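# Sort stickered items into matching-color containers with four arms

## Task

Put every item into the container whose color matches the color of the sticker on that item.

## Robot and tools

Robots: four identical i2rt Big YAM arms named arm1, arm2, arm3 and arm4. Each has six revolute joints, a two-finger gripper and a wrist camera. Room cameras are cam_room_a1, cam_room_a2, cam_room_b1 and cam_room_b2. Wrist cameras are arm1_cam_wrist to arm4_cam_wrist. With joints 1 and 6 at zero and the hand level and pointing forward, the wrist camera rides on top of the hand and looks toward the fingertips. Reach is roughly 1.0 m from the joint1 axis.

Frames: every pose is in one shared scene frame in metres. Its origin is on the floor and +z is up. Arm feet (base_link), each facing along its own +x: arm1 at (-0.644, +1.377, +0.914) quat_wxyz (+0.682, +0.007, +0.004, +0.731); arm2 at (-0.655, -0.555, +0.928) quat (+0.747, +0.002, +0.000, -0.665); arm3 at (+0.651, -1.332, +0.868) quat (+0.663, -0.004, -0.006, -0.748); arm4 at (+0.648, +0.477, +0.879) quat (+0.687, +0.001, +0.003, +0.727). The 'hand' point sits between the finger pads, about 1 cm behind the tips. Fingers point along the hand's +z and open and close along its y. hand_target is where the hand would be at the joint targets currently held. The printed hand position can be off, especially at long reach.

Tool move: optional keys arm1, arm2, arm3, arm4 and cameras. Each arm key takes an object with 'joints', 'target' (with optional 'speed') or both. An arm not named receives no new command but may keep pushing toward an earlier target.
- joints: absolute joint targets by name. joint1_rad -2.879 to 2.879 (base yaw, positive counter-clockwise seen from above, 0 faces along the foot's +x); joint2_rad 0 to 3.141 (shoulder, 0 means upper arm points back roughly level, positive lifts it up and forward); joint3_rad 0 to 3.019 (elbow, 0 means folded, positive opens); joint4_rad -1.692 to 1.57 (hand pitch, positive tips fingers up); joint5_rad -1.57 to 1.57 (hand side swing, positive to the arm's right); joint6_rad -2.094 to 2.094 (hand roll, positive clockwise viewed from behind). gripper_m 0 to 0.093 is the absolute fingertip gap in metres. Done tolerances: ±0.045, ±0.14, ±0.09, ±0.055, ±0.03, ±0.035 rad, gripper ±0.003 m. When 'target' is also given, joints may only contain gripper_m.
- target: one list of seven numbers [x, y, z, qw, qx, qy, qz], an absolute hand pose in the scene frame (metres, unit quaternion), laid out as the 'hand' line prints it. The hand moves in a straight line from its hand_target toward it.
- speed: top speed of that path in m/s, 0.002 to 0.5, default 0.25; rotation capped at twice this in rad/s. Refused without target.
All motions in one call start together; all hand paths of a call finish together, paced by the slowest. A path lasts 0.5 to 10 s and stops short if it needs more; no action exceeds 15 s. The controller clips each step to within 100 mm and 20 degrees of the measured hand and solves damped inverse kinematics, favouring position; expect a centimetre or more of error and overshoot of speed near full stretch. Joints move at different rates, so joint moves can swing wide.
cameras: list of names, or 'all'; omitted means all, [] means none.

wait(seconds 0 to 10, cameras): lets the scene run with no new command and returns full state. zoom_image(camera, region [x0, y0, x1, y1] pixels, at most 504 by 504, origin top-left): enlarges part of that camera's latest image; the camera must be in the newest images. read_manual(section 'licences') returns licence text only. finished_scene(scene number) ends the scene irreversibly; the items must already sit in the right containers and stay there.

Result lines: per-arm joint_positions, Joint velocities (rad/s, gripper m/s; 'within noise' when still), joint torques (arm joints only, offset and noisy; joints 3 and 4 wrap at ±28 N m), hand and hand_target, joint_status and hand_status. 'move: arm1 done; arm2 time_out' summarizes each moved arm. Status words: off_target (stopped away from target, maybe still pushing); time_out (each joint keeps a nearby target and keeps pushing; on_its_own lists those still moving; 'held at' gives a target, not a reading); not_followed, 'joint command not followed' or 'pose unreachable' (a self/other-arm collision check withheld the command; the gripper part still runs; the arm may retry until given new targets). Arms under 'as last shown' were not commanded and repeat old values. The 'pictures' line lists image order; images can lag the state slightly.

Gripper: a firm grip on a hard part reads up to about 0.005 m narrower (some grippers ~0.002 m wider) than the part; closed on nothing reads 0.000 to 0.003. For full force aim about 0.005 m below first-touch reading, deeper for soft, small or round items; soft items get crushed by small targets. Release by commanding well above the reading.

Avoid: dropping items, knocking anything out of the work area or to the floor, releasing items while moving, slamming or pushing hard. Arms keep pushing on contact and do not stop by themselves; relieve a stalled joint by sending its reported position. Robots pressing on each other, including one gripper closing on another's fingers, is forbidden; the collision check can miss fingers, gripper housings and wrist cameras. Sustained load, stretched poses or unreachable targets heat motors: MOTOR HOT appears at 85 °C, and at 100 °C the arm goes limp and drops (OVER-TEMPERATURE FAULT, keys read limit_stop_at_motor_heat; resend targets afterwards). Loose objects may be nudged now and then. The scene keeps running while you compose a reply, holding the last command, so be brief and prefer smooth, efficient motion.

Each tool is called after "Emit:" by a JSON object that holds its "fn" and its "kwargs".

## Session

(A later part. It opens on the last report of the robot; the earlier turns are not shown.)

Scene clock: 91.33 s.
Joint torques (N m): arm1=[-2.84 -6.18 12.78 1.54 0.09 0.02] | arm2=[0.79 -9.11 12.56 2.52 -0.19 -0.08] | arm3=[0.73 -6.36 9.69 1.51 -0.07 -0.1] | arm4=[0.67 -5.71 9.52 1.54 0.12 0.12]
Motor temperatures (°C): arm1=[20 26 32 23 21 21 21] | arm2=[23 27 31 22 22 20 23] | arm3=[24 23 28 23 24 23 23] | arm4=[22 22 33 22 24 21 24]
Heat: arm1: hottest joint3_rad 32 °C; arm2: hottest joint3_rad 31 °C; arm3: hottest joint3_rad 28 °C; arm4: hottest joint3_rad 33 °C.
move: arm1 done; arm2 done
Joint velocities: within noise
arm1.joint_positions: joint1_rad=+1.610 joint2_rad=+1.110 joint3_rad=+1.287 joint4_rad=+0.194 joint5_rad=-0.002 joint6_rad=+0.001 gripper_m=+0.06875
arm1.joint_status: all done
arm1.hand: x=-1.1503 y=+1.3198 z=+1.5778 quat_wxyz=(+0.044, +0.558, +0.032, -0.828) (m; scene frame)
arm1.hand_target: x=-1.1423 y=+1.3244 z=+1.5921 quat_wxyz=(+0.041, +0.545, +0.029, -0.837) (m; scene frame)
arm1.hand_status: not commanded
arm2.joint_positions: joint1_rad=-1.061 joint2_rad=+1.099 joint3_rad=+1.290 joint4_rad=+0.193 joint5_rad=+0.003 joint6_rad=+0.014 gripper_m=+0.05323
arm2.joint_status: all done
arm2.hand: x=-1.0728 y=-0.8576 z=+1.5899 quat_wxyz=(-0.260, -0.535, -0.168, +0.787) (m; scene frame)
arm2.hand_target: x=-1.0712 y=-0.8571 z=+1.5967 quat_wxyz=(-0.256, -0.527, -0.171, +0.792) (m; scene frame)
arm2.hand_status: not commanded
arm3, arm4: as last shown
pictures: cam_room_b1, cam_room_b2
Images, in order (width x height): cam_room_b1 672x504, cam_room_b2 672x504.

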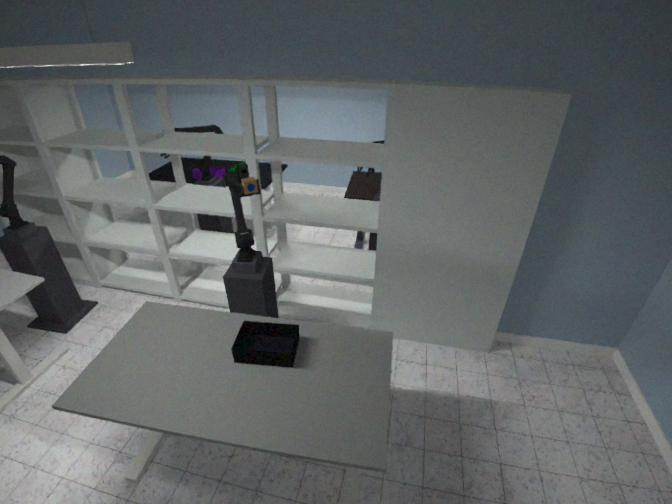

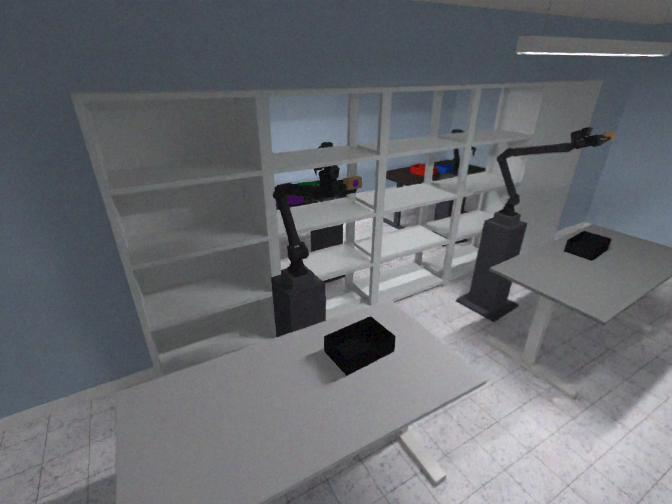

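Emit:
{"fn": "move", "kwargs": {"arm1": {"joints":{"joint2_rad":1.0,"joint3_rad":1.07,"joint4_rad":-1.62}}, "arm2": {"joints":{"joint2_rad":1.0,"joint3_rad":1.07,"joint4_rad":-1.62}}, "cameras": []}}

Emit:
{"fn": "move", "kwargs": {"arm1": {"joints":{"joint1_rad":-2.248}}, "arm2": {"joints":{"joint1_rad":0.918}}, "cameras": ["arm1_cam_wrist","arm2_cam_wrist"]}}

Scene clock: 104.27 s.
Joint torques (N m): arm1=[-2.43 -2.37 11.52 0.13 0.05 0.02] | arm2=[0.62 -5.89 10.44 0.31 -0.18 -0.08] | arm3=[0.73 -6.48 9.61 1.55 -0.07 -0.1] | arm4=[1.14 -5.19 9.66 1.42 0.11 0.15]
Motor temperatures (°C): arm1=[20 25 32 23 21 21 22] | arm2=[23 26 32 22 22 20 24] | arm3=[24 23 28 23 24 23 23] | arm4=[22 22 34 22 24 21 24]
Heat: arm1: hottest joint3_rad 32 °C; arm2: hottest joint3_rad 32 °C; arm3: hottest joint3_rad 28 °C; arm4: hottest joint3_rad 34 °C.
move: arm1 done; arm2 done
Joint velocities: within noise
arm1.joint_positions: joint1_rad=+1.610 joint2_rad=+1.003 joint3_rad=+1.059 joint4_rad=-1.611 joint5_rad=-0.002 joint6_rad=+0.001 gripper_m=+0.06875
arm1.joint_status: all done
arm1.hand: x=-0.8988 y=+1.3487 z=+1.1799 quat_wxyz=(+0.000, +0.998, +0.053, -0.016) (m; scene frame)
arm1.hand_target: x=-0.8987 y=+1.3508 z=+1.1849 quat_wxyz=(-0.001, +0.999, +0.050, -0.018) (m; scene frame)
arm1.hand_status: not commanded
arm2.joint_positions: joint1_rad=-1.061 joint2_rad=+0.996 joint3_rad=+1.073 joint4_rad=-1.608 joint5_rad=+0.003 joint6_rad=+0.014 gripper_m=+0.05323
arm2.joint_status: all done
arm2.hand: x=-0.8696 y=-0.7098 z=+1.1964 quat_wxyz=(-0.003, -0.953, -0.301, +0.018) (m; scene frame)
arm2.hand_target: x=-0.8668 y=-0.7085 z=+1.1940 quat_wxyz=(-0.002, -0.951, -0.308, +0.008) (m; scene frame)
arm2.hand_status: not commanded
arm3, arm4: as last shown
pictures: none
No camera images: "cameras" was empty.

Scene clock: 106.87 s.
Joint torques (N m): arm1=[-1.96 -2.43 11.34 0.17 -0.03 0.01] | arm2=[0.91 -5.83 10.43 0.32 0.03 -0.05] | arm3=[0.67 -6.36 9.66 1.48 -0.07 -0.1] | arm4=[0.67 -5.66 9.76 1.46 0.12 0.16]
Motor temperatures (°C): arm1=[20 25 32 23 21 21 22] | arm2=[23 26 32 22 22 20 24] | arm3=[24 23 28 23 24 23 23] | arm4=[22 22 34 22 24 21 24]
Heat: arm1: hottest joint3_rad 32 °C; arm2: hottest joint3_rad 32 °C; arm3: hottest joint3_rad 28 °C; arm4: hottest joint3_rad 34 °C.
move: arm1 done; arm2 done
Joint velocities: within noise
arm1.joint_positions: joint1_rad=-2.244 joint2_rad=+1.007 joint3_rad=+1.059 joint4_rad=-1.611 joint5_rad=+0.002 joint6_rad=+0.001 gripper_m=+0.06877
arm1.joint_status: all done
arm1.hand: x=-0.4251 y=+1.2276 z=+1.1713 quat_wxyz=(+0.002, -0.298, -0.955, +0.004) (m; scene frame)
arm1.hand_target: x=-0.4261 y=+1.2273 z=+1.1771 quat_wxyz=(-0.002, -0.300, -0.954, +0.004) (m; scene frame)
arm1.hand_status: not commanded
arm2.joint_positions: joint1_rad=+0.916 joint2_rad=+0.996 joint3_rad=+1.073 joint4_rad=-1.608 joint5_rad=-0.001 joint6_rad=+0.012 gripper_m=+0.05332
arm2.joint_status: all done
arm2.hand: x=-0.4295 y=-0.6914 z=+1.1973 quat_wxyz=(-0.020, -0.271, -0.962, +0.003) (m; scene frame)
arm2.hand_target: x=-0.4318 y=-0.6895 z=+1.1949 quat_wxyz=(-0.011, -0.265, -0.964, +0.001) (m; scene frame)
arm2.hand_status: not commanded
arm3, arm4: as last shown
pictures: arm1_cam_wrist, arm2_cam_wrist
Images, in order (width x height): arm1_cam_wrist 672x504, arm2_cam_wrist 672x504.

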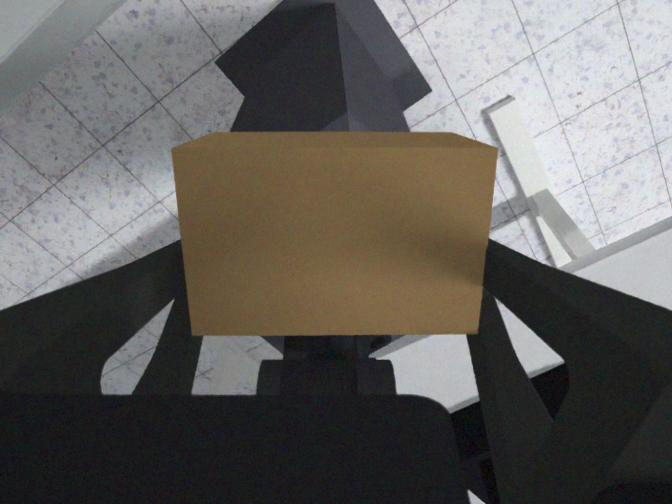

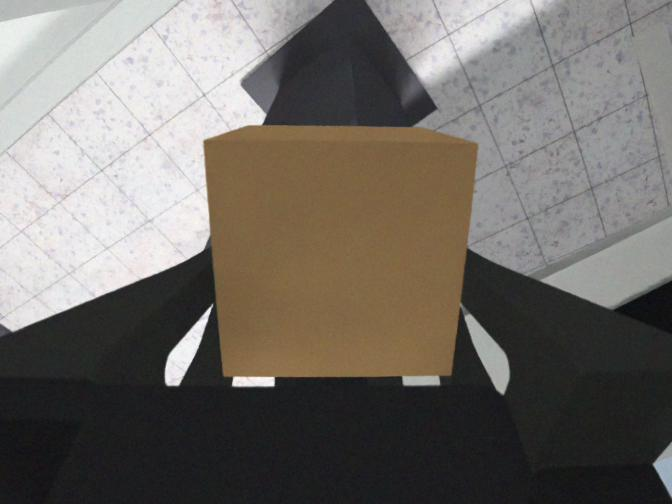

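Emit:
{"fn": "move", "kwargs": {"arm1": {"target":[0.01,0.924,1.085,0.1493,0.2953,0.9426,-0.0468],"speed":0.35}, "arm2": {"target":[0.01,-0.951,1.085,0.1508,0.2623,0.9523,-0.0415],"speed":0.35}, "cameras": ["arm1_cam_wrist","arm2_cam_wrist"]}}

Scene clock: 115.97 s.
Joint torques (N m): arm1=[-2.32 -21.25 16.95 0.47 -0.03 0.05] | arm2=[1.08 -24.12 16.59 0.83 0.16 -0.03] | arm3=[0.79 -6.59 9.66 1.54 -0.07 -0.1] | arm4=[0.56 -5.6 9.74 1.42 0.14 0.12]
Motor temperatures (°C): arm1=[20 25 33 23 21 21 22] | arm2=[23 26 33 22 22 20 24] | arm3=[24 23 28 23 24 23 23] | arm4=[22 22 34 22 24 21 24]
Heat: arm1: hottest joint3_rad 33 °C; arm2: hottest joint3_rad 33 °C; arm3: hottest joint3_rad 28 °C; arm4: hottest joint3_rad 34 °C.
move: arm1 off_target; arm2 off_target
Joint velocities: within noise
arm1.joint_positions: joint1_rad=-2.244 joint2_rad=+2.336 joint3_rad=+2.434 joint4_rad=-1.390 joint5_rad=-0.005 joint6_rad=+0.001 gripper_m=+0.06877
arm1.joint_status: not commanded
arm1.hand: x=+0.0016 y=+0.9337 z=+1.0603 quat_wxyz=(-0.126, -0.295, -0.947, +0.040) (m; scene frame)
arm1.hand_target: x=+0.0087 y=+0.9249 z=+1.0851 quat_wxyz=(-0.150, -0.295, -0.942, +0.047) (m; scene frame)
arm1.hand_status: off_target (0.028 m and 2.9 deg from the pose sent, 0.538 m and 18.1 deg at the start)
arm2.joint_positions: joint1_rad=+0.916 joint2_rad=+2.234 joint3_rad=+2.221 joint4_rad=-1.270 joint5_rad=+0.001 joint6_rad=+0.012 gripper_m=+0.05332
arm2.joint_status: not commanded
arm2.hand: x=-0.0028 y=-0.9457 z=+1.0741 quat_wxyz=(-0.139, -0.269, -0.952, +0.036) (m; scene frame)
arm2.hand_target: x=+0.0091 y=-0.9505 z=+1.0851 quat_wxyz=(-0.152, -0.262, -0.952, +0.042) (m; scene frame)
arm2.hand_status: off_target (0.018 m and 1.7 deg from the pose sent, 0.523 m and 15.7 deg at the start)
arm3.joint_positions: joint1_rad=-1.978 joint2_rad=+0.909 joint3_rad=+1.003 joint4_rad=-0.955 joint5_rad=+0.002 joint6_rad=+0.005 gripper_m=+0.09402
arm3.joint_status: not commanded
arm3.hand: x=+0.3201 y=-1.1334 z=+1.1848 quat_wxyz=(+0.085, -0.905, +0.250, +0.333) (m; scene frame)
arm3.hand_target: x=+0.3225 y=-1.1317 z=+1.1872 quat_wxyz=(+0.087, -0.903, +0.250, +0.338) (m; scene frame)
arm3.hand_status: not commanded
arm4.joint_positions: joint1_rad=+0.904 joint2_rad=+0.903 joint3_rad=+0.995 joint4_rad=-0.962 joint5_rad=-0.001 joint6_rad=-0.011 gripper_m=+0.09401
arm4.joint_status: not commanded
arm4.hand: x=+0.3387 y=+0.6963 z=+1.1972 quat_wxyz=(-0.102, +0.897, -0.278, -0.329) (m; scene frame)
arm4.hand_target: x=+0.3367 y=+0.6979 z=+1.2026 quat_wxyz=(-0.104, +0.892, -0.282, -0.338) (m; scene frame)
arm4.hand_status: not commanded
pictures: arm1_cam_wrist, arm2_cam_wrist
Images, in order (width x height): arm1_cam_wrist 672x504, arm2_cam_wrist 672x504.

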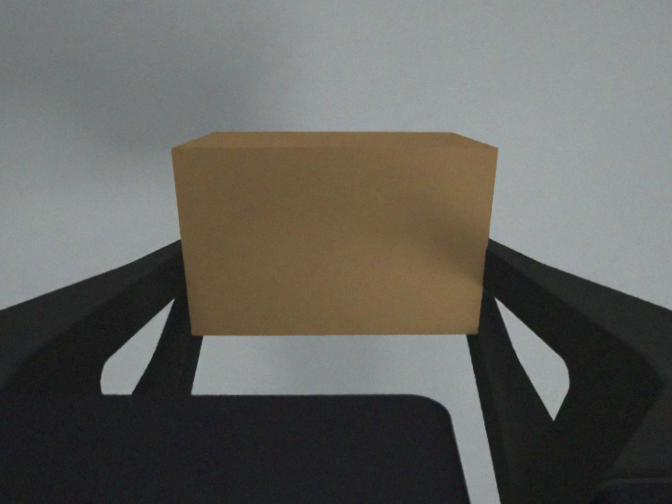

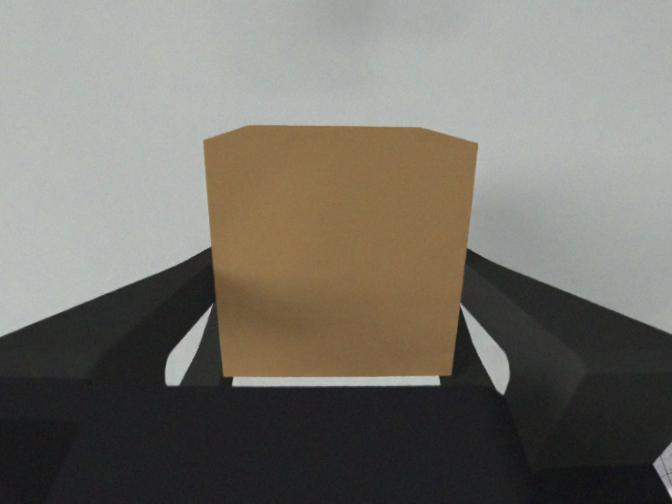

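Emit:
{"fn": "move", "kwargs": {"arm1": {"target":[0.01,0.924,1.025,0.1493,0.2953,0.9426,-0.0468],"speed":0.1}, "arm2": {"target":[0.01,-0.951,1.025,0.1508,0.2623,0.9523,-0.0415],"speed":0.1}, "cameras": ["arm1_cam_wrist"]}}

Scene clock: 120.07 s.
Joint torques (N m): arm1=[-2.84 -22.18 11.4 1.32 -0.03 0.01] | arm2=[1.08 -23.65 10.67 2.14 0.14 -0.03] | arm3=[0.79 -6.42 9.66 1.5 -0.06 -0.11] | arm4=[0.62 -5.66 9.74 1.43 0.11 0.15]
Motor temperatures (°C): arm1=[20 26 34 23 21 21 22] | arm2=[23 26 33 22 22 20 24] | arm3=[24 23 28 23 24 23 23] | arm4=[22 22 34 22 24 21 24]
Heat: arm1: hottest joint3_rad 34 °C; arm2: hottest joint3_rad 33 °C; arm3: hottest joint3_rad 28 °C; arm4: hottest joint3_rad 34 °C.
move: arm1 done; arm2 off_target
Joint velocities: within noise
arm1.joint_positions: joint1_rad=-2.244 joint2_rad=+2.336 joint3_rad=+2.322 joint4_rad=-1.252 joint5_rad=-0.005 joint6_rad=+0.001 gripper_m=+0.06877
arm1.joint_status: not commanded
arm1.hand: x=+0.0075 y=+0.9293 z=+1.0194 quat_wxyz=(-0.138, -0.294, -0.945, +0.044) (m; scene frame)
arm1.hand_target: x=+0.0099 y=+0.9241 z=+1.0250 quat_wxyz=(-0.149, -0.295, -0.943, +0.047) (m; scene frame)
arm1.hand_status: done (0.008 m and 1.4 deg from the pose sent, 0.038 m and 2.9 deg at the start)
arm2.joint_positions: joint1_rad=+0.916 joint2_rad=+2.240 joint3_rad=+2.159 joint4_rad=-1.156 joint5_rad=+0.001 joint6_rad=+0.012 gripper_m=+0.05332
arm2.joint_status: not commanded
arm2.hand: x=+0.0068 y=-0.9513 z=+1.0502 quat_wxyz=(-0.161, -0.268, -0.949, +0.042) (m; scene frame)
arm2.hand_target: x=+0.0092 y=-0.9506 z=+1.0253 quat_wxyz=(-0.151, -0.262, -0.952, +0.041) (m; scene frame)
arm2.hand_status: off_target (0.025 m and 1.4 deg from the pose sent, 0.051 m and 1.7 deg at the start)
arm3, arm4: as last shown
pictures: arm1_cam_wrist
Images, in order (width x height): arm1_cam_wrist 672x504.

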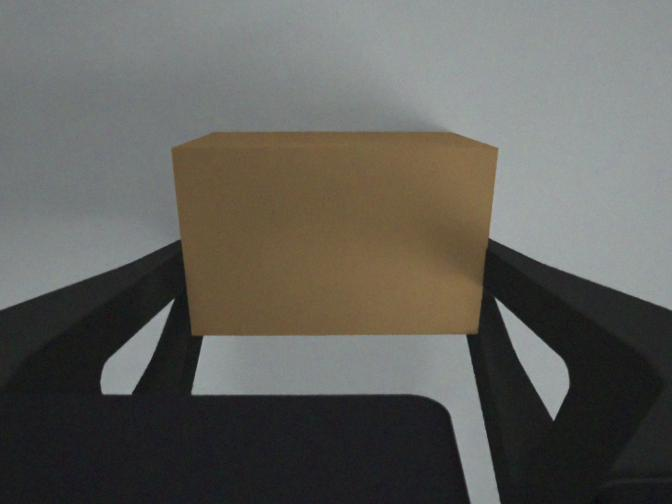

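Emit:
{"fn": "move", "kwargs": {"arm1": {"target":[0.01,0.924,1.01,0.1493,0.2953,0.9426,-0.0468],"speed":0.1}, "arm2": {"joints":{"gripper_m":0.082}}, "cameras": []}}

Emit:
{"fn": "move", "kwargs": {"arm1": {"joints":{"gripper_m":0.092}}, "arm2": {"target":[0.01,-0.951,1.13,0.1508,0.2623,0.9523,-0.0415]}, "cameras": ["arm2_cam_wrist"]}}

Emit:
{"fn": "move", "kwargs": {"arm1": {"target":[0.01,0.924,1.13,0.1493,0.2953,0.9426,-0.0468]}, "arm2": {"target":[-0.36,-0.73,1.2,0.1508,0.2623,0.9523,-0.0415],"speed":0.4}, "cameras": ["arm1_cam_wrist"]}}

Scene clock: 126.00 s.
Joint torques (N m): arm1=[-2.67 -21.6 9.63 1.74 -0.01 0.03] | arm2=[1.03 -23.59 10.66 2.06 0.14 -0.04] | arm3=[0.79 -6.48 9.68 1.52 -0.08 -0.11] | arm4=[0.67 -5.6 9.7 1.48 0.12 0.12]
Motor temperatures (°C): arm1=[20 26 34 23 21 21 22] | arm2=[23 26 32 22 22 20 24] | arm3=[24 23 28 23 24 23 23] | arm4=[22 22 34 22 24 21 24]
Heat: arm1: hottest joint3_rad 34 °C; arm2: hottest joint3_rad 32 °C; arm3: hottest joint3_rad 28 °C; arm4: hottest joint3_rad 34 °C.
move: arm1 done; arm2 done
Joint velocities: within noise
arm1.joint_positions: joint1_rad=-2.244 joint2_rad=+2.334 joint3_rad=+2.308 joint4_rad=-1.219 joint5_rad=-0.006 joint6_rad=+0.001 gripper_m=+0.06877
arm1.joint_status: not commanded
arm1.hand: x=+0.0110 y=+0.9270 z=+1.0170 quat_wxyz=(-0.148, -0.293, -0.943, +0.047) (m; scene frame)
arm1.hand_target: x=+0.0099 y=+0.9241 z=+1.0101 quat_wxyz=(-0.149, -0.295, -0.943, +0.047) (m; scene frame)
arm1.hand_status: done (0.008 m and 0.3 deg from the pose sent, 0.011 m and 1.4 deg at the start)
arm2.joint_positions: joint1_rad=+0.916 joint2_rad=+2.240 joint3_rad=+2.159 joint4_rad=-1.155 joint5_rad=+0.001 joint6_rad=+0.012 gripper_m=+0.08193
arm2.joint_status: all done
arm2.hand: x=+0.0071 y=-0.9515 z=+1.0503 quat_wxyz=(-0.161, -0.268, -0.949, +0.042) (m; scene frame)
arm2.hand_target: x=+0.0092 y=-0.9506 z=+1.0253 quat_wxyz=(-0.151, -0.262, -0.952, +0.041) (m; scene frame)
arm2.hand_status: not commanded
arm3, arm4: as last shown
pictures: none
No camera images: "cameras" was empty.

Scene clock: 127.23 s.
Joint torques (N m): arm1=[-2.02 -21.83 11.36 1.42 -0.02 0.02] | arm2=[1.03 -22.89 15.04 0.83 0.14 -0.03] | arm3=[0.73 -6.48 9.68 1.52 -0.07 -0.1] | arm4=[1.2 -5.25 9.68 1.33 0.11 0.18]
Motor temperatures (°C): arm1=[20 26 34 23 21 21 22] | arm2=[23 26 32 22 22 20 24] | arm3=[24 23 28 23 24 23 23] | arm4=[22 22 34 22 24 21 24]
Heat: arm1: hottest joint3_rad 34 °C; arm2: hottest joint3_rad 32 °C; arm3: hottest joint3_rad 28 °C; arm4: hottest joint3_rad 34 °C.
move: arm1 done; arm2 off_target
Joint velocities: arm1=[within noise] | arm2=[within noise] | arm3=[within noise] | arm4=[0.005 -0.005 0.007 0.002 -0.154 0.007 0]
arm1.joint_positions: joint1_rad=-2.244 joint2_rad=+2.334 joint3_rad=+2.289 joint4_rad=-1.214 joint5_rad=-0.006 joint6_rad=+0.001 gripper_m=+0.09196
arm1.joint_status: all done
arm1.hand: x=+0.0082 y=+0.9289 z=+1.0090 quat_wxyz=(-0.142, -0.294, -0.944, +0.045) (m; scene frame)
arm1.hand_target: x=+0.0098 y=+0.9240 z=+1.0100 quat_wxyz=(-0.149, -0.295, -0.943, +0.047) (m; scene frame)
arm1.hand_status: not commanded
arm2.joint_positions: joint1_rad=+0.916 joint2_rad=+2.242 joint3_rad=+2.396 joint4_rad=-1.404 joint5_rad=+0.001 joint6_rad=+0.012 gripper_m=+0.08193
arm2.joint_status: not commanded
arm2.hand: x=+0.0015 y=-0.9486 z=+1.1382 quat_wxyz=(-0.155, -0.268, -0.950, +0.040) (m; scene frame)
arm2.hand_target: x=+0.0094 y=-0.9507 z=+1.1299 quat_wxyz=(-0.152, -0.262, -0.952, +0.042) (m; scene frame)
arm2.hand_status: off_target (0.012 m and 0.9 deg from the pose sent, 0.080 m and 1.4 deg at the start)
arm3, arm4: as last shown
pictures: arm2_cam_wrist
Images, in order (width x height): arm2_cam_wrist 672x504.

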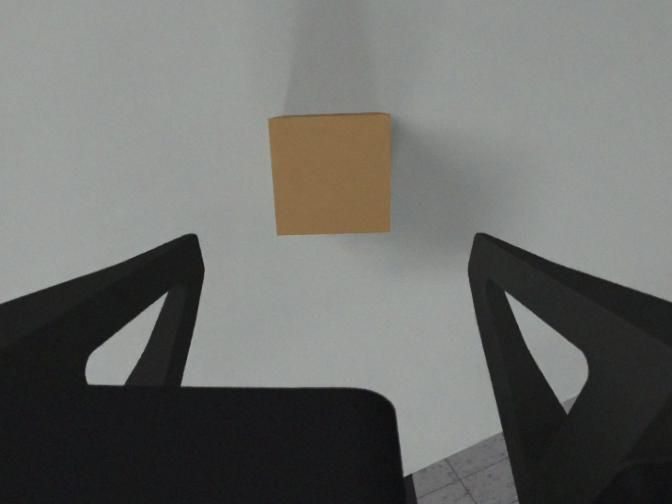

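Scene clock: 129.50 s.
Joint torques (N m): arm1=[-2.2 -21.13 16.23 0.66 0 0.01] | arm2=[1.55 -5.54 10.17 0.94 0.15 0.03] | arm3=[0.79 -6.42 9.65 1.51 -0.07 -0.1] | arm4=[1.2 -5.48 9.61 1.48 0.12 0.14]
Motor temperatures (°C): arm1=[20 26 34 23 21 21 22] | arm2=[23 26 32 22 22 20 24] | arm3=[24 23 28 23 24 23 23] | arm4=[22 22 34 22 24 21 24]
Heat: arm1: hottest joint3_rad 34 °C; arm2: hottest joint3_rad 32 °C; arm3: hottest joint3_rad 28 °C; arm4: hottest joint3_rad 34 °C.
move: arm1 off_target; arm2 off_target
Joint velocities: within noise
arm1.joint_positions: joint1_rad=-2.244 joint2_rad=+2.424 joint3_rad=+2.732 joint4_rad=-1.590 joint5_rad=-0.006 joint6_rad=+0.001 gripper_m=+0.09196
arm1.joint_status: not commanded
arm1.hand: x=+0.0064 y=+0.9309 z=+1.1111 quat_wxyz=(-0.130, -0.294, -0.946, +0.041) (m; scene frame)
arm1.hand_target: x=+0.0090 y=+0.9246 z=+1.1299 quat_wxyz=(-0.151, -0.295, -0.942, +0.047) (m; scene frame)
arm1.hand_status: off_target (0.020 m and 2.3 deg from the pose sent, 0.121 m and 0.9 deg at the start)
arm2.joint_positions: joint1_rad=+0.917 joint2_rad=+1.014 joint3_rad=+1.085 joint4_rad=-1.286 joint5_rad=+0.003 joint6_rad=+0.012 gripper_m=+0.08193
arm2.joint_status: not commanded
arm2.hand: x=-0.3586 y=-0.7338 z=+1.2129 quat_wxyz=(-0.171, -0.267, -0.947, +0.046) (m; scene frame)
arm2.hand_target: x=-0.3603 y=-0.7299 z=+1.2003 quat_wxyz=(-0.151, -0.262, -0.952, +0.041) (m; scene frame)
arm2.hand_status: off_target (0.014 m and 2.5 deg from the pose sent, 0.427 m and 0.9 deg at the start)
arm3, arm4: as last shown
pictures: arm1_cam_wrist
Images, in order (width x height): arm1_cam_wrist 672x504.

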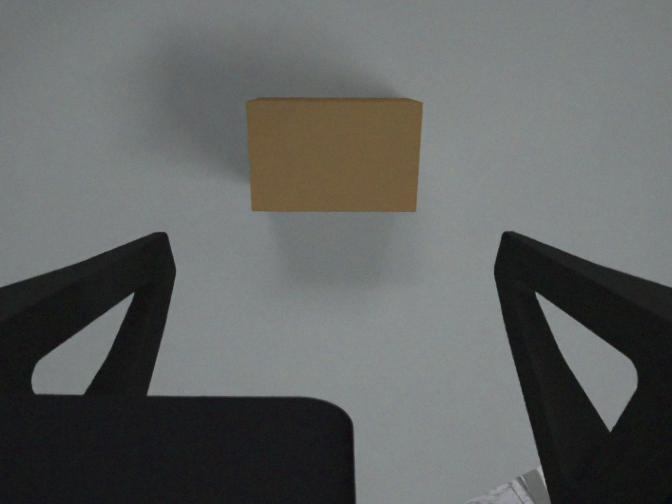

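Emit:
{"fn": "move", "kwargs": {"arm1": {"target":[-0.4,1.21,1.2,0.1493,0.2953,0.9426,-0.0468],"speed":0.4}, "arm3": {"target":[-0.003,-0.966,1.13,0.0457,-0.9501,0.2590,0.1675],"speed":0.4}, "arm4": {"target":[0.003,0.952,1.13,0.0522,-0.9392,0.2961,0.1656],"speed":0.4}, "cameras": ["arm3_cam_wrist","arm4_cam_wrist"]}}

Scene clock: 142.07 s.
Joint torques (N m): arm1=[-2.55 -0.32 11.07 0.68 -0.05 -0.02] | arm2=[1.55 -5.71 10.15 0.99 0.15 0.03] | arm3=[2.43 -24.64 13.85 0.27 0.11 0.02] | arm4=[0.5 -27.22 11.52 0.18 0.11 -0.06]
Motor temperatures (°C): arm1=[20 27 35 23 21 21 22] | arm2=[23 26 32 22 22 20 23] | arm3=[24 23 29 23 24 23 23] | arm4=[22 22 35 22 24 21 24]
Heat: arm1: hottest joint3_rad 35 °C; arm2: hottest joint3_rad 32 °C; arm3: hottest joint3_rad 29 °C; arm4: hottest joint3_rad 35 °C.
move: arm1 done; arm3 off_target; arm4 done
Joint velocities: within noise
arm1.joint_positions: joint1_rad=-2.244 joint2_rad=+0.877 joint3_rad=+1.033 joint4_rad=-1.382 joint5_rad=-0.006 joint6_rad=+0.001 gripper_m=+0.09197
arm1.joint_status: not commanded
arm1.hand: x=-0.3984 y=+1.2111 z=+1.2028 quat_wxyz=(-0.157, -0.293, -0.942, +0.049) (m; scene frame)
arm1.hand_target: x=-0.4000 y=+1.2100 z=+1.1999 quat_wxyz=(-0.149, -0.295, -0.943, +0.047) (m; scene frame)
arm1.hand_status: done (0.003 m and 1.0 deg from the pose sent, 0.501 m and 2.3 deg at the start)
arm2: as last shown
arm3.joint_positions: joint1_rad=-1.965 joint2_rad=+2.153 joint3_rad=+2.348 joint4_rad=-1.446 joint5_rad=+0.019 joint6_rad=+0.019 gripper_m=+0.09402
arm3.joint_status: not commanded
arm3.hand: x=+0.0095 y=-0.9612 z=+1.1116 quat_wxyz=(+0.042, -0.952, +0.263, +0.150) (m; scene frame)
arm3.hand_target: x=-0.0021 y=-0.9666 z=+1.1298 quat_wxyz=(+0.046, -0.950, +0.259, +0.168) (m; scene frame)
arm3.hand_status: off_target (0.023 m and 2.2 deg from the pose sent, 0.368 m and 20.2 deg at the start)
arm4.joint_positions: joint1_rad=+0.890 joint2_rad=+2.459 joint3_rad=+2.882 joint4_rad=-1.618 joint5_rad=-0.002 joint6_rad=-0.012 gripper_m=+0.09401
arm4.joint_status: not commanded
arm4.hand: x=+0.0026 y=+0.9444 z=+1.1255 quat_wxyz=(-0.055, +0.936, -0.297, -0.180) (m; scene frame)
arm4.hand_target: x=+0.0040 y=+0.9513 z=+1.1296 quat_wxyz=(-0.059, +0.935, -0.295, -0.187) (m; scene frame)
arm4.hand_status: done (0.009 m and 1.7 deg from the pose sent, 0.427 m and 20.3 deg at the start; a joint's target at an end of its range on 18 of 68 steps)
pictures: arm3_cam_wrist, arm4_cam_wrist
Images, in order (width x height): arm3_cam_wrist 672x504, arm4_cam_wrist 672x504.

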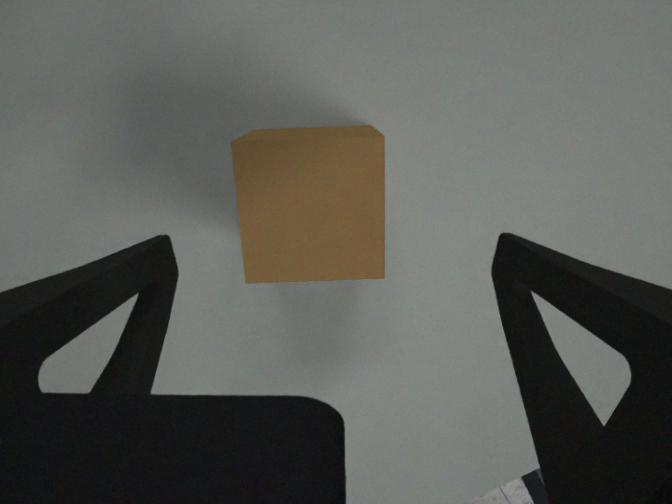

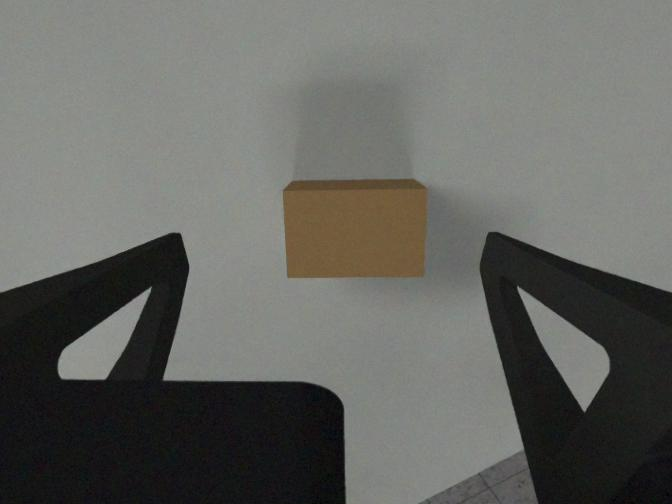

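Emit:
{"fn": "move", "kwargs": {"arm3": {"target":[0.001,-0.979,1.04,0.0457,-0.9501,0.2590,0.1675],"speed":0.15}, "arm4": {"target":[0.02,0.947,1.03,0.0522,-0.9392,0.2961,0.1656],"speed":0.15}, "cameras": ["arm3_cam_wrist","arm4_cam_wrist"]}}

Scene clock: 152.20 s.
Joint torques (N m): arm1=[-2.08 -0.62 11 0.47 0 -0.01] | arm2=[1.44 -5.66 10.14 0.95 0.16 0.03] | arm3=[2.43 -26.52 8.68 1.14 0.13 0.02] | arm4=[0.38 -29.74 8.69 0.99 -0.02 -0.05]
Motor temperatures (°C): arm1=[20 26 34 23 21 21 22] | arm2=[23 26 32 22 22 20 23] | arm3=[24 24 29 23 24 23 23] | arm4=[22 24 34 22 24 21 24]
Heat: arm1: hottest joint3_rad 34 °C; arm2: hottest joint3_rad 32 °C; arm3: hottest joint3_rad 29 °C; arm4: hottest joint3_rad 34 °C.
move: arm3 off_target; arm4 off_target
Joint velocities: within noise
arm1, arm2: as last shown
arm2.hand: x=-0.3587 y=-0.7339 z=+1.2129 quat_wxyz=(-0.171, -0.267, -0.947, +0.046) (m; scene frame)
arm2.hand_target: x=-0.3603 y=-0.7300 z=+1.2003 quat_wxyz=(-0.151, -0.262, -0.952, +0.042) (m; scene frame)
arm3.joint_positions: joint1_rad=-1.952 joint2_rad=+2.111 joint3_rad=+2.065 joint4_rad=-1.187 joint5_rad=+0.024 joint6_rad=+0.031 gripper_m=+0.09400
arm3.joint_status: not commanded
arm3.hand: x=+0.0061 y=-0.9705 z=+1.0323 quat_wxyz=(+0.044, -0.951, +0.262, +0.158) (m; scene frame)
arm3.hand_target: x=+0.0011 y=-0.9790 z=+1.0399 quat_wxyz=(+0.046, -0.950, +0.259, +0.167) (m; scene frame)
arm3.hand_status: off_target (0.013 m and 1.2 deg from the pose sent, 0.074 m and 2.2 deg at the start)
arm4.joint_positions: joint1_rad=+0.878 joint2_rad=+2.290 joint3_rad=+2.291 joint4_rad=-1.254 joint5_rad=-0.002 joint6_rad=-0.019 gripper_m=+0.09401
arm4.joint_status: not commanded
arm4.hand: x=+0.0201 y=+0.9418 z=+1.0179 quat_wxyz=(-0.048, +0.941, -0.300, -0.152) (m; scene frame)
arm4.hand_target: x=+0.0202 y=+0.9469 z=+1.0300 quat_wxyz=(-0.052, +0.939, -0.296, -0.165) (m; scene frame)
arm4.hand_status: off_target (0.013 m and 1.7 deg from the pose sent, 0.097 m and 1.7 deg at the start)
pictures: arm3_cam_wrist, arm4_cam_wrist
Images, in order (width x height): arm3_cam_wrist 672x504, arm4_cam_wrist 672x504.

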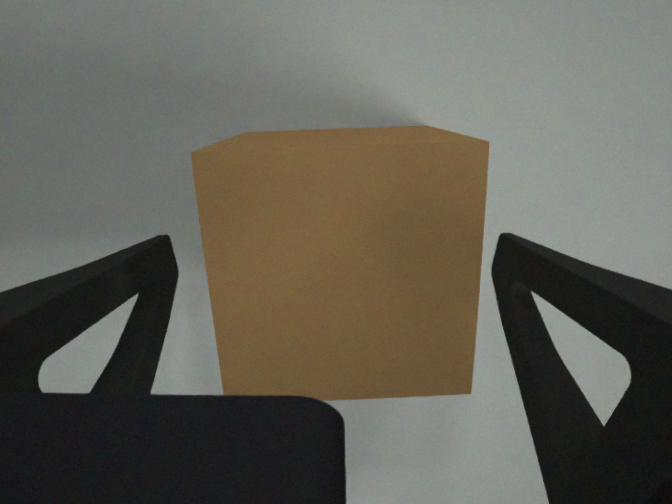

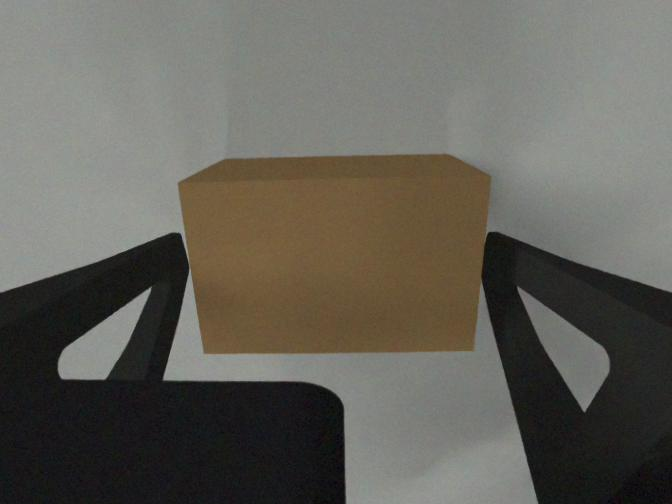

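Emit:
{"fn": "move", "kwargs": {"arm3": {"joints":{"gripper_m":0.042}}, "arm4": {"joints":{"gripper_m":0.057}}, "cameras": []}}

Emit:
{"fn": "move", "kwargs": {"arm3": {"target":[0.006,-0.97,1.14,0.0457,-0.9501,0.2590,0.1675]}, "arm4": {"target":[0.02,0.942,1.14,0.0522,-0.9392,0.2961,0.1656]}, "cameras": ["arm3_cam_wrist","arm4_cam_wrist"]}}

Emit:
{"fn": "move", "kwargs": {"arm3": {"target":[0.389,-1.185,1.2,0.0457,-0.9501,0.2590,0.1675],"speed":0.4}, "arm4": {"target":[0.403,0.652,1.2,0.0522,-0.9392,0.2961,0.1656],"speed":0.4}, "cameras": []}}

Emit:
{"fn": "move", "kwargs": {"arm3": {"joints":{"joint2_rad":1.0,"joint3_rad":1.07,"joint4_rad":-1.62}}, "arm4": {"joints":{"joint2_rad":1.0,"joint3_rad":1.07,"joint4_rad":-1.62}}, "cameras": ["arm3_cam_wrist","arm4_cam_wrist"]}}

Scene clock: 162.53 s.
Joint torques (N m): arm1=[-2.55 -1.38 10.96 0.57 -0.03 -0.02] | arm2=[1.44 -5.71 10.13 0.94 0.16 0.04] | arm3=[2.49 -26.52 8.72 1.2 0.11 0.01] | arm4=[0.56 -29.27 8.9 1.01 -0.02 -0.05]
Motor temperatures (°C): arm1=[20 26 34 23 21 21 22] | arm2=[23 25 32 22 22 20 23] | arm3=[24 25 30 23 24 23 23] | arm4=[22 27 35 22 24 21 24]
Heat: arm1: hottest joint3_rad 34 °C; arm2: hottest joint3_rad 32 °C; arm3: hottest joint3_rad 30 °C; arm4: hottest joint3_rad 35 °C.
move: arm3 off_target; arm4 off_target
Joint velocities: within noise
arm1, arm2: as last shown
arm3.joint_positions: joint1_rad=-1.952 joint2_rad=+2.111 joint3_rad=+2.065 joint4_rad=-1.187 joint5_rad=+0.024 joint6_rad=+0.031 gripper_m=+0.05321
arm3.joint_status: gripper_m off_target (ended at +0.05324, target +0.04200)
arm3.hand: x=+0.0062 y=-0.9704 z=+1.0323 quat_wxyz=(+0.044, -0.951, +0.263, +0.158) (m; scene frame)
arm3.hand_target: x=+0.0011 y=-0.9790 z=+1.0399 quat_wxyz=(+0.046, -0.950, +0.259, +0.167) (m; scene frame)
arm3.hand_status: not commanded
arm4.joint_positions: joint1_rad=+0.878 joint2_rad=+2.290 joint3_rad=+2.291 joint4_rad=-1.254 joint5_rad=-0.002 joint6_rad=-0.020 gripper_m=+0.06938
arm4.joint_status: gripper_m off_target (ended at +0.06941, target +0.05700)
arm4.hand: x=+0.0201 y=+0.9418 z=+1.0179 quat_wxyz=(-0.048, +0.941, -0.299, -0.152) (m; scene frame)
arm4.hand_target: x=+0.0202 y=+0.9469 z=+1.0299 quat_wxyz=(-0.052, +0.939, -0.296, -0.165) (m; scene frame)
arm4.hand_status: not commanded
pictures: none
No camera images: "cameras" was empty.

Scene clock: 164.43 s.
Joint torques (N m): arm1=[-2.9 -0.79 10.92 0.61 -0.02 0.04] | arm2=[1.49 -5.71 10.15 0.96 0.16 0.03] | arm3=[1.61 -23.71 13.38 0.35 -0.07 -0.11] | arm4=[1.14 -26.23 12.31 0.17 0.04 -0.01]
Motor temperatures (°C): arm1=[20 26 33 23 21 21 22] | arm2=[23 25 32 22 22 20 23] | arm3=[24 25 30 23 24 23 23] | arm4=[22 27 35 22 24 21 25]
Heat: arm1: hottest joint3_rad 33 °C; arm2: hottest joint3_rad 32 °C; arm3: hottest joint3_rad 30 °C; arm4: hottest joint3_rad 35 °C.
move: arm3 off_target; arm4 done
Joint velocities: within noise
arm1, arm2: as last shown
arm3.joint_positions: joint1_rad=-1.952 joint2_rad=+2.114 joint3_rad=+2.326 joint4_rad=-1.452 joint5_rad=+0.024 joint6_rad=+0.031 gripper_m=+0.05320
arm3.joint_status: not commanded
arm3.hand: x=+0.0138 y=-0.9734 z=+1.1292 quat_wxyz=(+0.044, -0.951, +0.263, +0.155) (m; scene frame)
arm3.hand_target: x=+0.0066 y=-0.9703 z=+1.1398 quat_wxyz=(+0.046, -0.950, +0.259, +0.168) (m; scene frame)
arm3.hand_status: off_target (0.014 m and 1.5 deg from the pose sent, 0.108 m and 1.2 deg at the start)
arm4.joint_positions: joint1_rad=+0.878 joint2_rad=+2.374 joint3_rad=+2.761 joint4_rad=-1.625 joint5_rad=-0.002 joint6_rad=-0.020 gripper_m=+0.06938
arm4.joint_status: not commanded
arm4.hand: x=+0.0251 y=+0.9388 z=+1.1365 quat_wxyz=(-0.050, +0.940, -0.299, -0.159) (m; scene frame)
arm4.hand_target: x=+0.0206 y=+0.9416 z=+1.1399 quat_wxyz=(-0.053, +0.939, -0.296, -0.167) (m; scene frame)
arm4.hand_status: done (0.007 m and 0.9 deg from the pose sent, 0.122 m and 1.7 deg at the start)
pictures: arm3_cam_wrist, arm4_cam_wrist
Images, in order (width x height): arm3_cam_wrist 672x504, arm4_cam_wrist 672x504.

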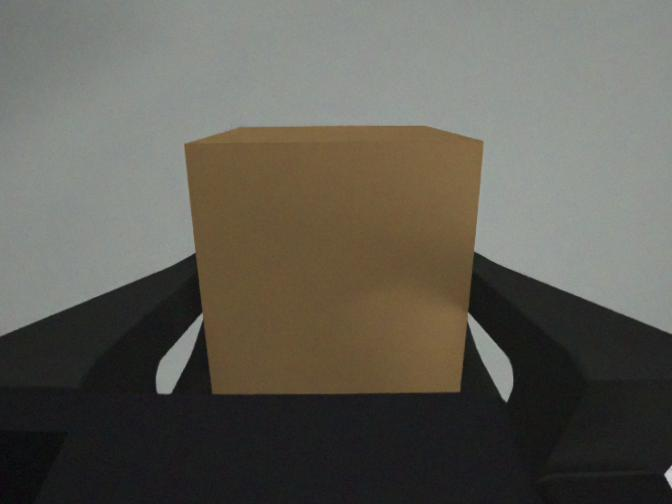

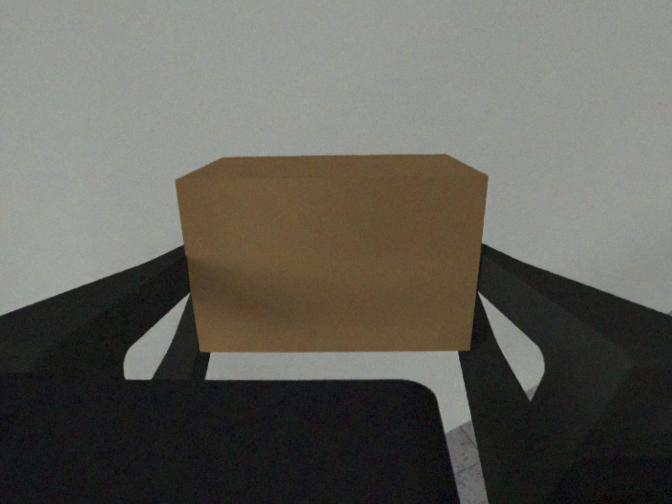

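Scene clock: 166.53 s.
Joint torques (N m): arm1=[-2.08 -1.08 11.03 0.61 -0.02 0.01] | arm2=[1.49 -5.6 10.18 0.95 0.15 0.03] | arm3=[2.32 -4.19 9.03 0.53 0.13 0.01] | arm4=[1.79 -3.78 8.95 0.35 0.21 0.18]
Motor temperatures (°C): arm1=[20 26 33 23 21 21 22] | arm2=[23 25 32 22 22 20 23] | arm3=[24 25 30 23 24 23 23] | arm4=[22 27 35 22 24 21 25]
Heat: arm1: hottest joint3_rad 33 °C; arm2: hottest joint3_rad 32 °C; arm3: hottest joint3_rad 30 °C; arm4: hottest joint3_rad 35 °C.
move: arm3 done; arm4 done
Joint velocities: within noise
arm1, arm2: as last shown
arm3.joint_positions: joint1_rad=-1.944 joint2_rad=+0.902 joint3_rad=+1.160 joint4_rad=-1.461 joint5_rad=+0.027 joint6_rad=+0.038 gripper_m=+0.05320
arm3.joint_status: not commanded
arm3.hand: x=+0.3905 y=-1.1811 z=+1.2029 quat_wxyz=(+0.048, -0.948, +0.262, +0.173) (m; scene frame)
arm3.hand_target: x=+0.3891 y=-1.1849 z=+1.2000 quat_wxyz=(+0.046, -0.950, +0.259, +0.168) (m; scene frame)
arm3.hand_status: done (0.005 m and 0.8 deg from the pose sent, 0.437 m and 1.5 deg at the start)
arm4.joint_positions: joint1_rad=+0.898 joint2_rad=+0.905 joint3_rad=+1.121 joint4_rad=-1.425 joint5_rad=+0.002 joint6_rad=-0.014 gripper_m=+0.06938
arm4.joint_status: not commanded
arm4.hand: x=+0.4039 y=+0.6535 z=+1.2019 quat_wxyz=(-0.055, +0.939, -0.293, -0.172) (m; scene frame)
arm4.hand_target: x=+0.4030 y=+0.6520 z=+1.2000 quat_wxyz=(-0.052, +0.939, -0.296, -0.166) (m; scene frame)
arm4.hand_status: done (0.003 m and 0.9 deg from the pose sent, 0.479 m and 0.9 deg at the start)
pictures: none
No camera images: "cameras" was empty.

Scene clock: 167.50 s.
Joint torques (N m): arm1=[-2.26 -0.73 10.89 0.64 -0.01 0.01] | arm2=[1.49 -5.66 10.15 0.95 0.15 0.04] | arm3=[2.43 -6.83 9.59 -0.42 0.13 0.02] | arm4=[1.2 -6.65 9.25 -0.36 0.2 0.18]
Motor temperatures (°C): arm1=[20 25 33 23 21 21 22] | arm2=[23 25 32 22 22 20 23] | arm3=[24 25 30 23 24 23 23] | arm4=[22 27 35 22 24 21 25]
Heat: arm1: hottest joint3_rad 33 °C; arm2: hottest joint3_rad 32 °C; arm3: hottest joint3_rad 30 °C; arm4: hottest joint3_rad 35 °C.
move: arm3 done; arm4 done
Joint velocities: within noise
arm1, arm2: as last shown
arm3.joint_positions: joint1_rad=-1.944 joint2_rad=+1.011 joint3_rad=+1.062 joint4_rad=-1.612 joint5_rad=+0.027 joint6_rad=+0.038 gripper_m=+0.05320
arm3.joint_status: all done
arm3.hand: x=+0.4224 y=-1.1993 z=+1.1267 quat_wxyz=(+0.008, -0.965, +0.263, -0.001) (m; scene frame)
arm3.hand_target: x=+0.4221 y=-1.2030 z=+1.1325 quat_wxyz=(+0.010, -0.966, +0.260, +0.005) (m; scene frame)
arm3.hand_status: not commanded
arm4.joint_positions: joint1_rad=+0.898 joint2_rad=+1.008 joint3_rad=+1.058 joint4_rad=-1.609 joint5_rad=+0.002 joint6_rad=-0.014 gripper_m=+0.06938
arm4.joint_status: all done
arm4.hand: x=+0.4362 y=+0.6301 z=+1.1399 quat_wxyz=(-0.001, +0.955, -0.297, -0.007) (m; scene frame)
arm4.hand_target: x=+0.4363 y=+0.6284 z=+1.1465 quat_wxyz=(-0.004, +0.954, -0.300, -0.011) (m; scene frame)
arm4.hand_status: not commanded
pictures: arm3_cam_wrist, arm4_cam_wrist
Images, in order (width x height): arm3_cam_wrist 672x504, arm4_cam_wrist 672x504.

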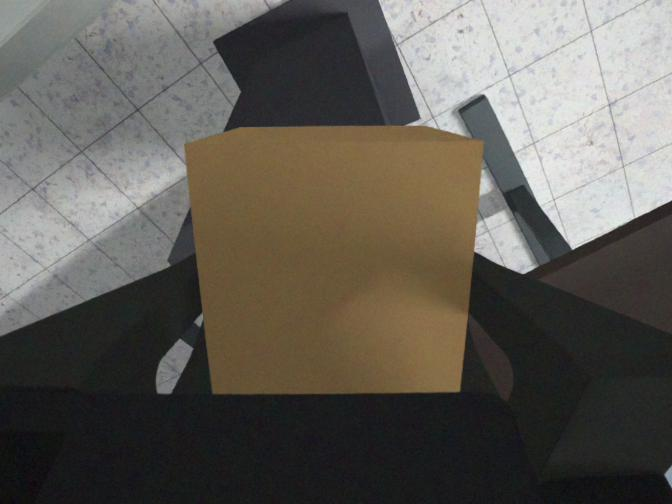

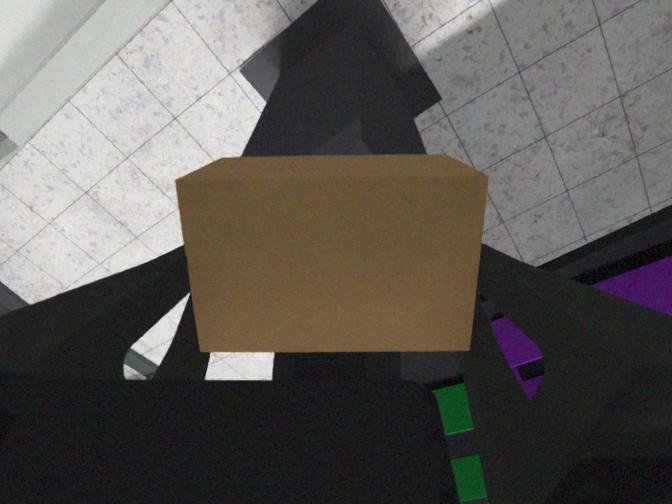

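Emit:
{"fn": "move", "kwargs": {"arm3": {"joints":{"joint1_rad":0.906,"joint5_rad":0,"joint6_rad":0}}, "arm4": {"joints":{"joint1_rad":-1.147,"joint5_rad":0,"joint6_rad":0}}, "cameras": []}}

Emit:
{"fn": "move", "kwargs": {"arm3": {"target":[1.08,-1.76,0.91,0.1604,0.3769,0.9099,-0.0664],"speed":0.35}, "arm4": {"target":[1.08,0.70,0.91,0.1729,-0.0858,0.9811,0.0151],"speed":0.35}, "cameras": ["arm3_cam_wrist","arm4_cam_wrist","cam_room_a1","cam_room_a2"]}}

Scene clock: 194.43 s.
Joint torques (N m): arm1=[-2.55 -0.73 10.95 0.5 -0.06 0.06] | arm2=[1.38 -5.54 10.14 0.95 0.16 0.04] | arm3=[1.79 -6.48 9.63 -0.34 0.1 -0.1] | arm4=[0.67 -6.36 9.22 -0.38 0.05 0.14]
Motor temperatures (°C): arm1=[20 25 33 23 21 21 21] | arm2=[23 25 31 22 22 20 23] | arm3=[24 25 30 23 24 23 24] | arm4=[22 25 33 22 24 21 26]
Heat: arm1: hottest joint3_rad 33 °C; arm2: hottest joint3_rad 31 °C; arm3: hottest joint3_rad 30 °C; arm4: hottest joint3_rad 33 °C.
move: arm3 done; arm4 done
Joint velocities: within noise
arm1, arm2: as last shown
arm3.joint_positions: joint1_rad=+0.897 joint2_rad=+1.011 joint3_rad=+1.062 joint4_rad=-1.612 joint5_rad=-0.002 joint6_rad=+0.006 gripper_m=+0.05320
arm3.joint_status: all done
arm3.hand: x=+0.8342 y=-1.5149 z=+1.1314 quat_wxyz=(-0.008, -0.389, -0.921, +0.007) (m; scene frame)
arm3.hand_target: x=+0.8345 y=-1.5124 z=+1.1371 quat_wxyz=(-0.013, -0.383, -0.924, +0.010) (m; scene frame)
arm3.hand_status: not commanded
arm4.joint_positions: joint1_rad=-1.146 joint2_rad=+1.008 joint3_rad=+1.058 joint4_rad=-1.610 joint5_rad=+0.001 joint6_rad=-0.011 gripper_m=+0.06946
arm4.joint_status: all done
arm4.hand: x=+0.8811 y=+0.5986 z=+1.1378 quat_wxyz=(-0.003, +0.243, -0.970, +0.000) (m; scene frame)
arm4.hand_target: x=+0.8803 y=+0.5982 z=+1.1445 quat_wxyz=(-0.007, +0.238, -0.971, -0.001) (m; scene frame)
arm4.hand_status: not commanded
pictures: none
No camera images: "cameras" was empty.

Scene clock: 196.40 s.
Joint torques (N m): arm1=[-2.43 -0.03 10.93 0.69 -0.03 0] | arm2=[1.44 -5.66 10.18 0.96 0.15 0.03] | arm3=[1.73 -19.6 11.63 0.99 -0.07 -0.09] | arm4=[1.26 -14.45 8.75 0.98 0.32 0.16]
Motor temperatures (°C): arm1=[20 25 33 23 21 21 21] | arm2=[23 25 31 22 22 20 23] | arm3=[24 25 30 23 24 23 24] | arm4=[22 24 33 22 24 21 26]
Heat: arm1: hottest joint3_rad 33 °C; arm2: hottest joint3_rad 31 °C; arm3: hottest joint3_rad 30 °C; arm4: hottest joint3_rad 33 °C.
move: arm3 off_target; arm4 off_target
Joint velocities: within noise
arm1: as last shown
arm2.joint_positions: joint1_rad=+0.917 joint2_rad=+1.014 joint3_rad=+1.085 joint4_rad=-1.286 joint5_rad=+0.003 joint6_rad=+0.012 gripper_m=+0.08193
arm2.joint_status: not commanded
arm2.hand: x=-0.3587 y=-0.7339 z=+1.2129 quat_wxyz=(-0.171, -0.267, -0.947, +0.046) (m; scene frame)
arm2.hand_target: x=-0.3603 y=-0.7300 z=+1.2003 quat_wxyz=(-0.151, -0.262, -0.952, +0.042) (m; scene frame)
arm2.hand_status: not commanded
arm3.joint_positions: joint1_rad=+0.897 joint2_rad=+1.882 joint3_rad=+1.268 joint4_rad=-0.683 joint5_rad=-0.007 joint6_rad=+0.006 gripper_m=+0.05320
arm3.joint_status: not commanded
arm3.hand: x=+1.0589 y=-1.7455 z=+0.8875 quat_wxyz=(-0.131, -0.384, -0.912, +0.056) (m; scene frame)
arm3.hand_target: x=+1.0792 y=-1.7589 z=+0.9109 quat_wxyz=(-0.161, -0.377, -0.910, +0.066) (m; scene frame)
arm3.hand_status: off_target (0.034 m and 3.7 deg from the pose sent, 0.412 m and 18.9 deg at the start)
arm4.joint_positions: joint1_rad=-1.117 joint2_rad=+1.620 joint3_rad=+0.908 joint4_rad=-0.570 joint5_rad=+0.110 joint6_rad=+0.310 gripper_m=+0.06946
arm4.joint_status: not commanded
arm4.hand: x=+1.0651 y=+0.6885 z=+0.8974 quat_wxyz=(-0.151, +0.091, -0.984, -0.006) (m; scene frame)
arm4.hand_target: x=+1.0793 y=+0.6998 z=+0.9104 quat_wxyz=(-0.173, +0.086, -0.981, -0.015) (m; scene frame)
arm4.hand_status: off_target (0.023 m and 2.9 deg from the pose sent, 0.319 m and 26.7 deg at the start)
pictures: arm3_cam_wrist, arm4_cam_wrist, cam_room_a1, cam_room_a2
Images, in order (width x height): arm3_cam_wrist 672x504, arm4_cam_wrist 672x504, cam_room_a1 672x504, cam_room_a2 672x504.

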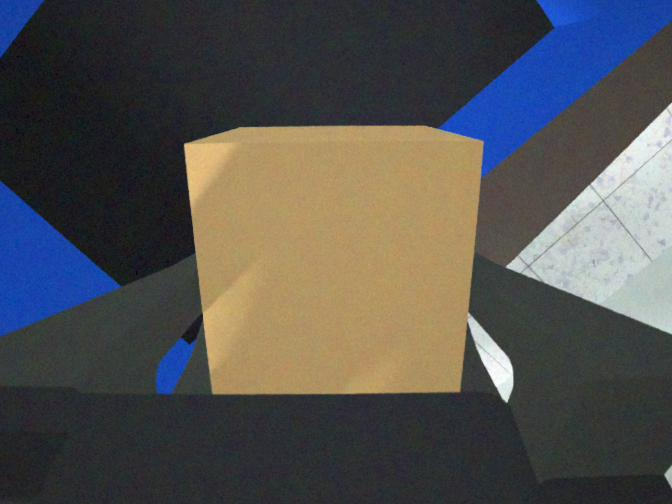

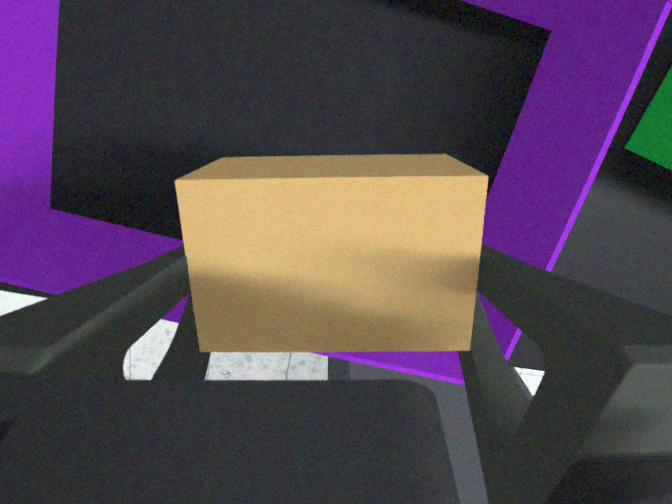

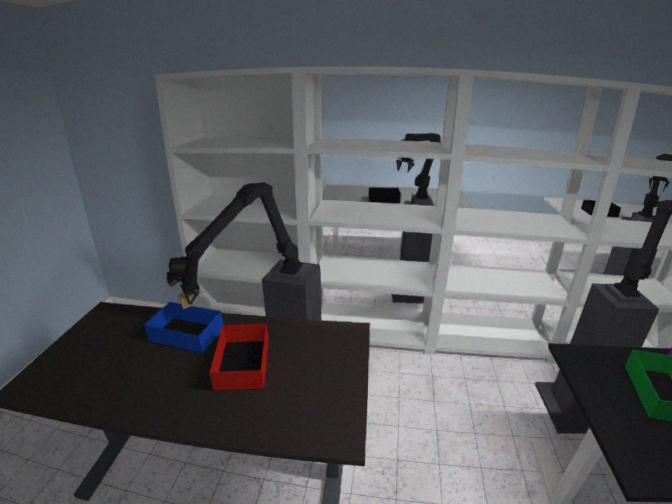

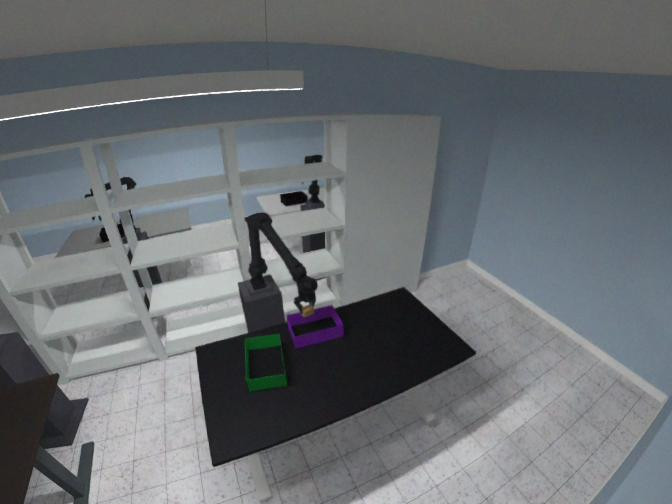

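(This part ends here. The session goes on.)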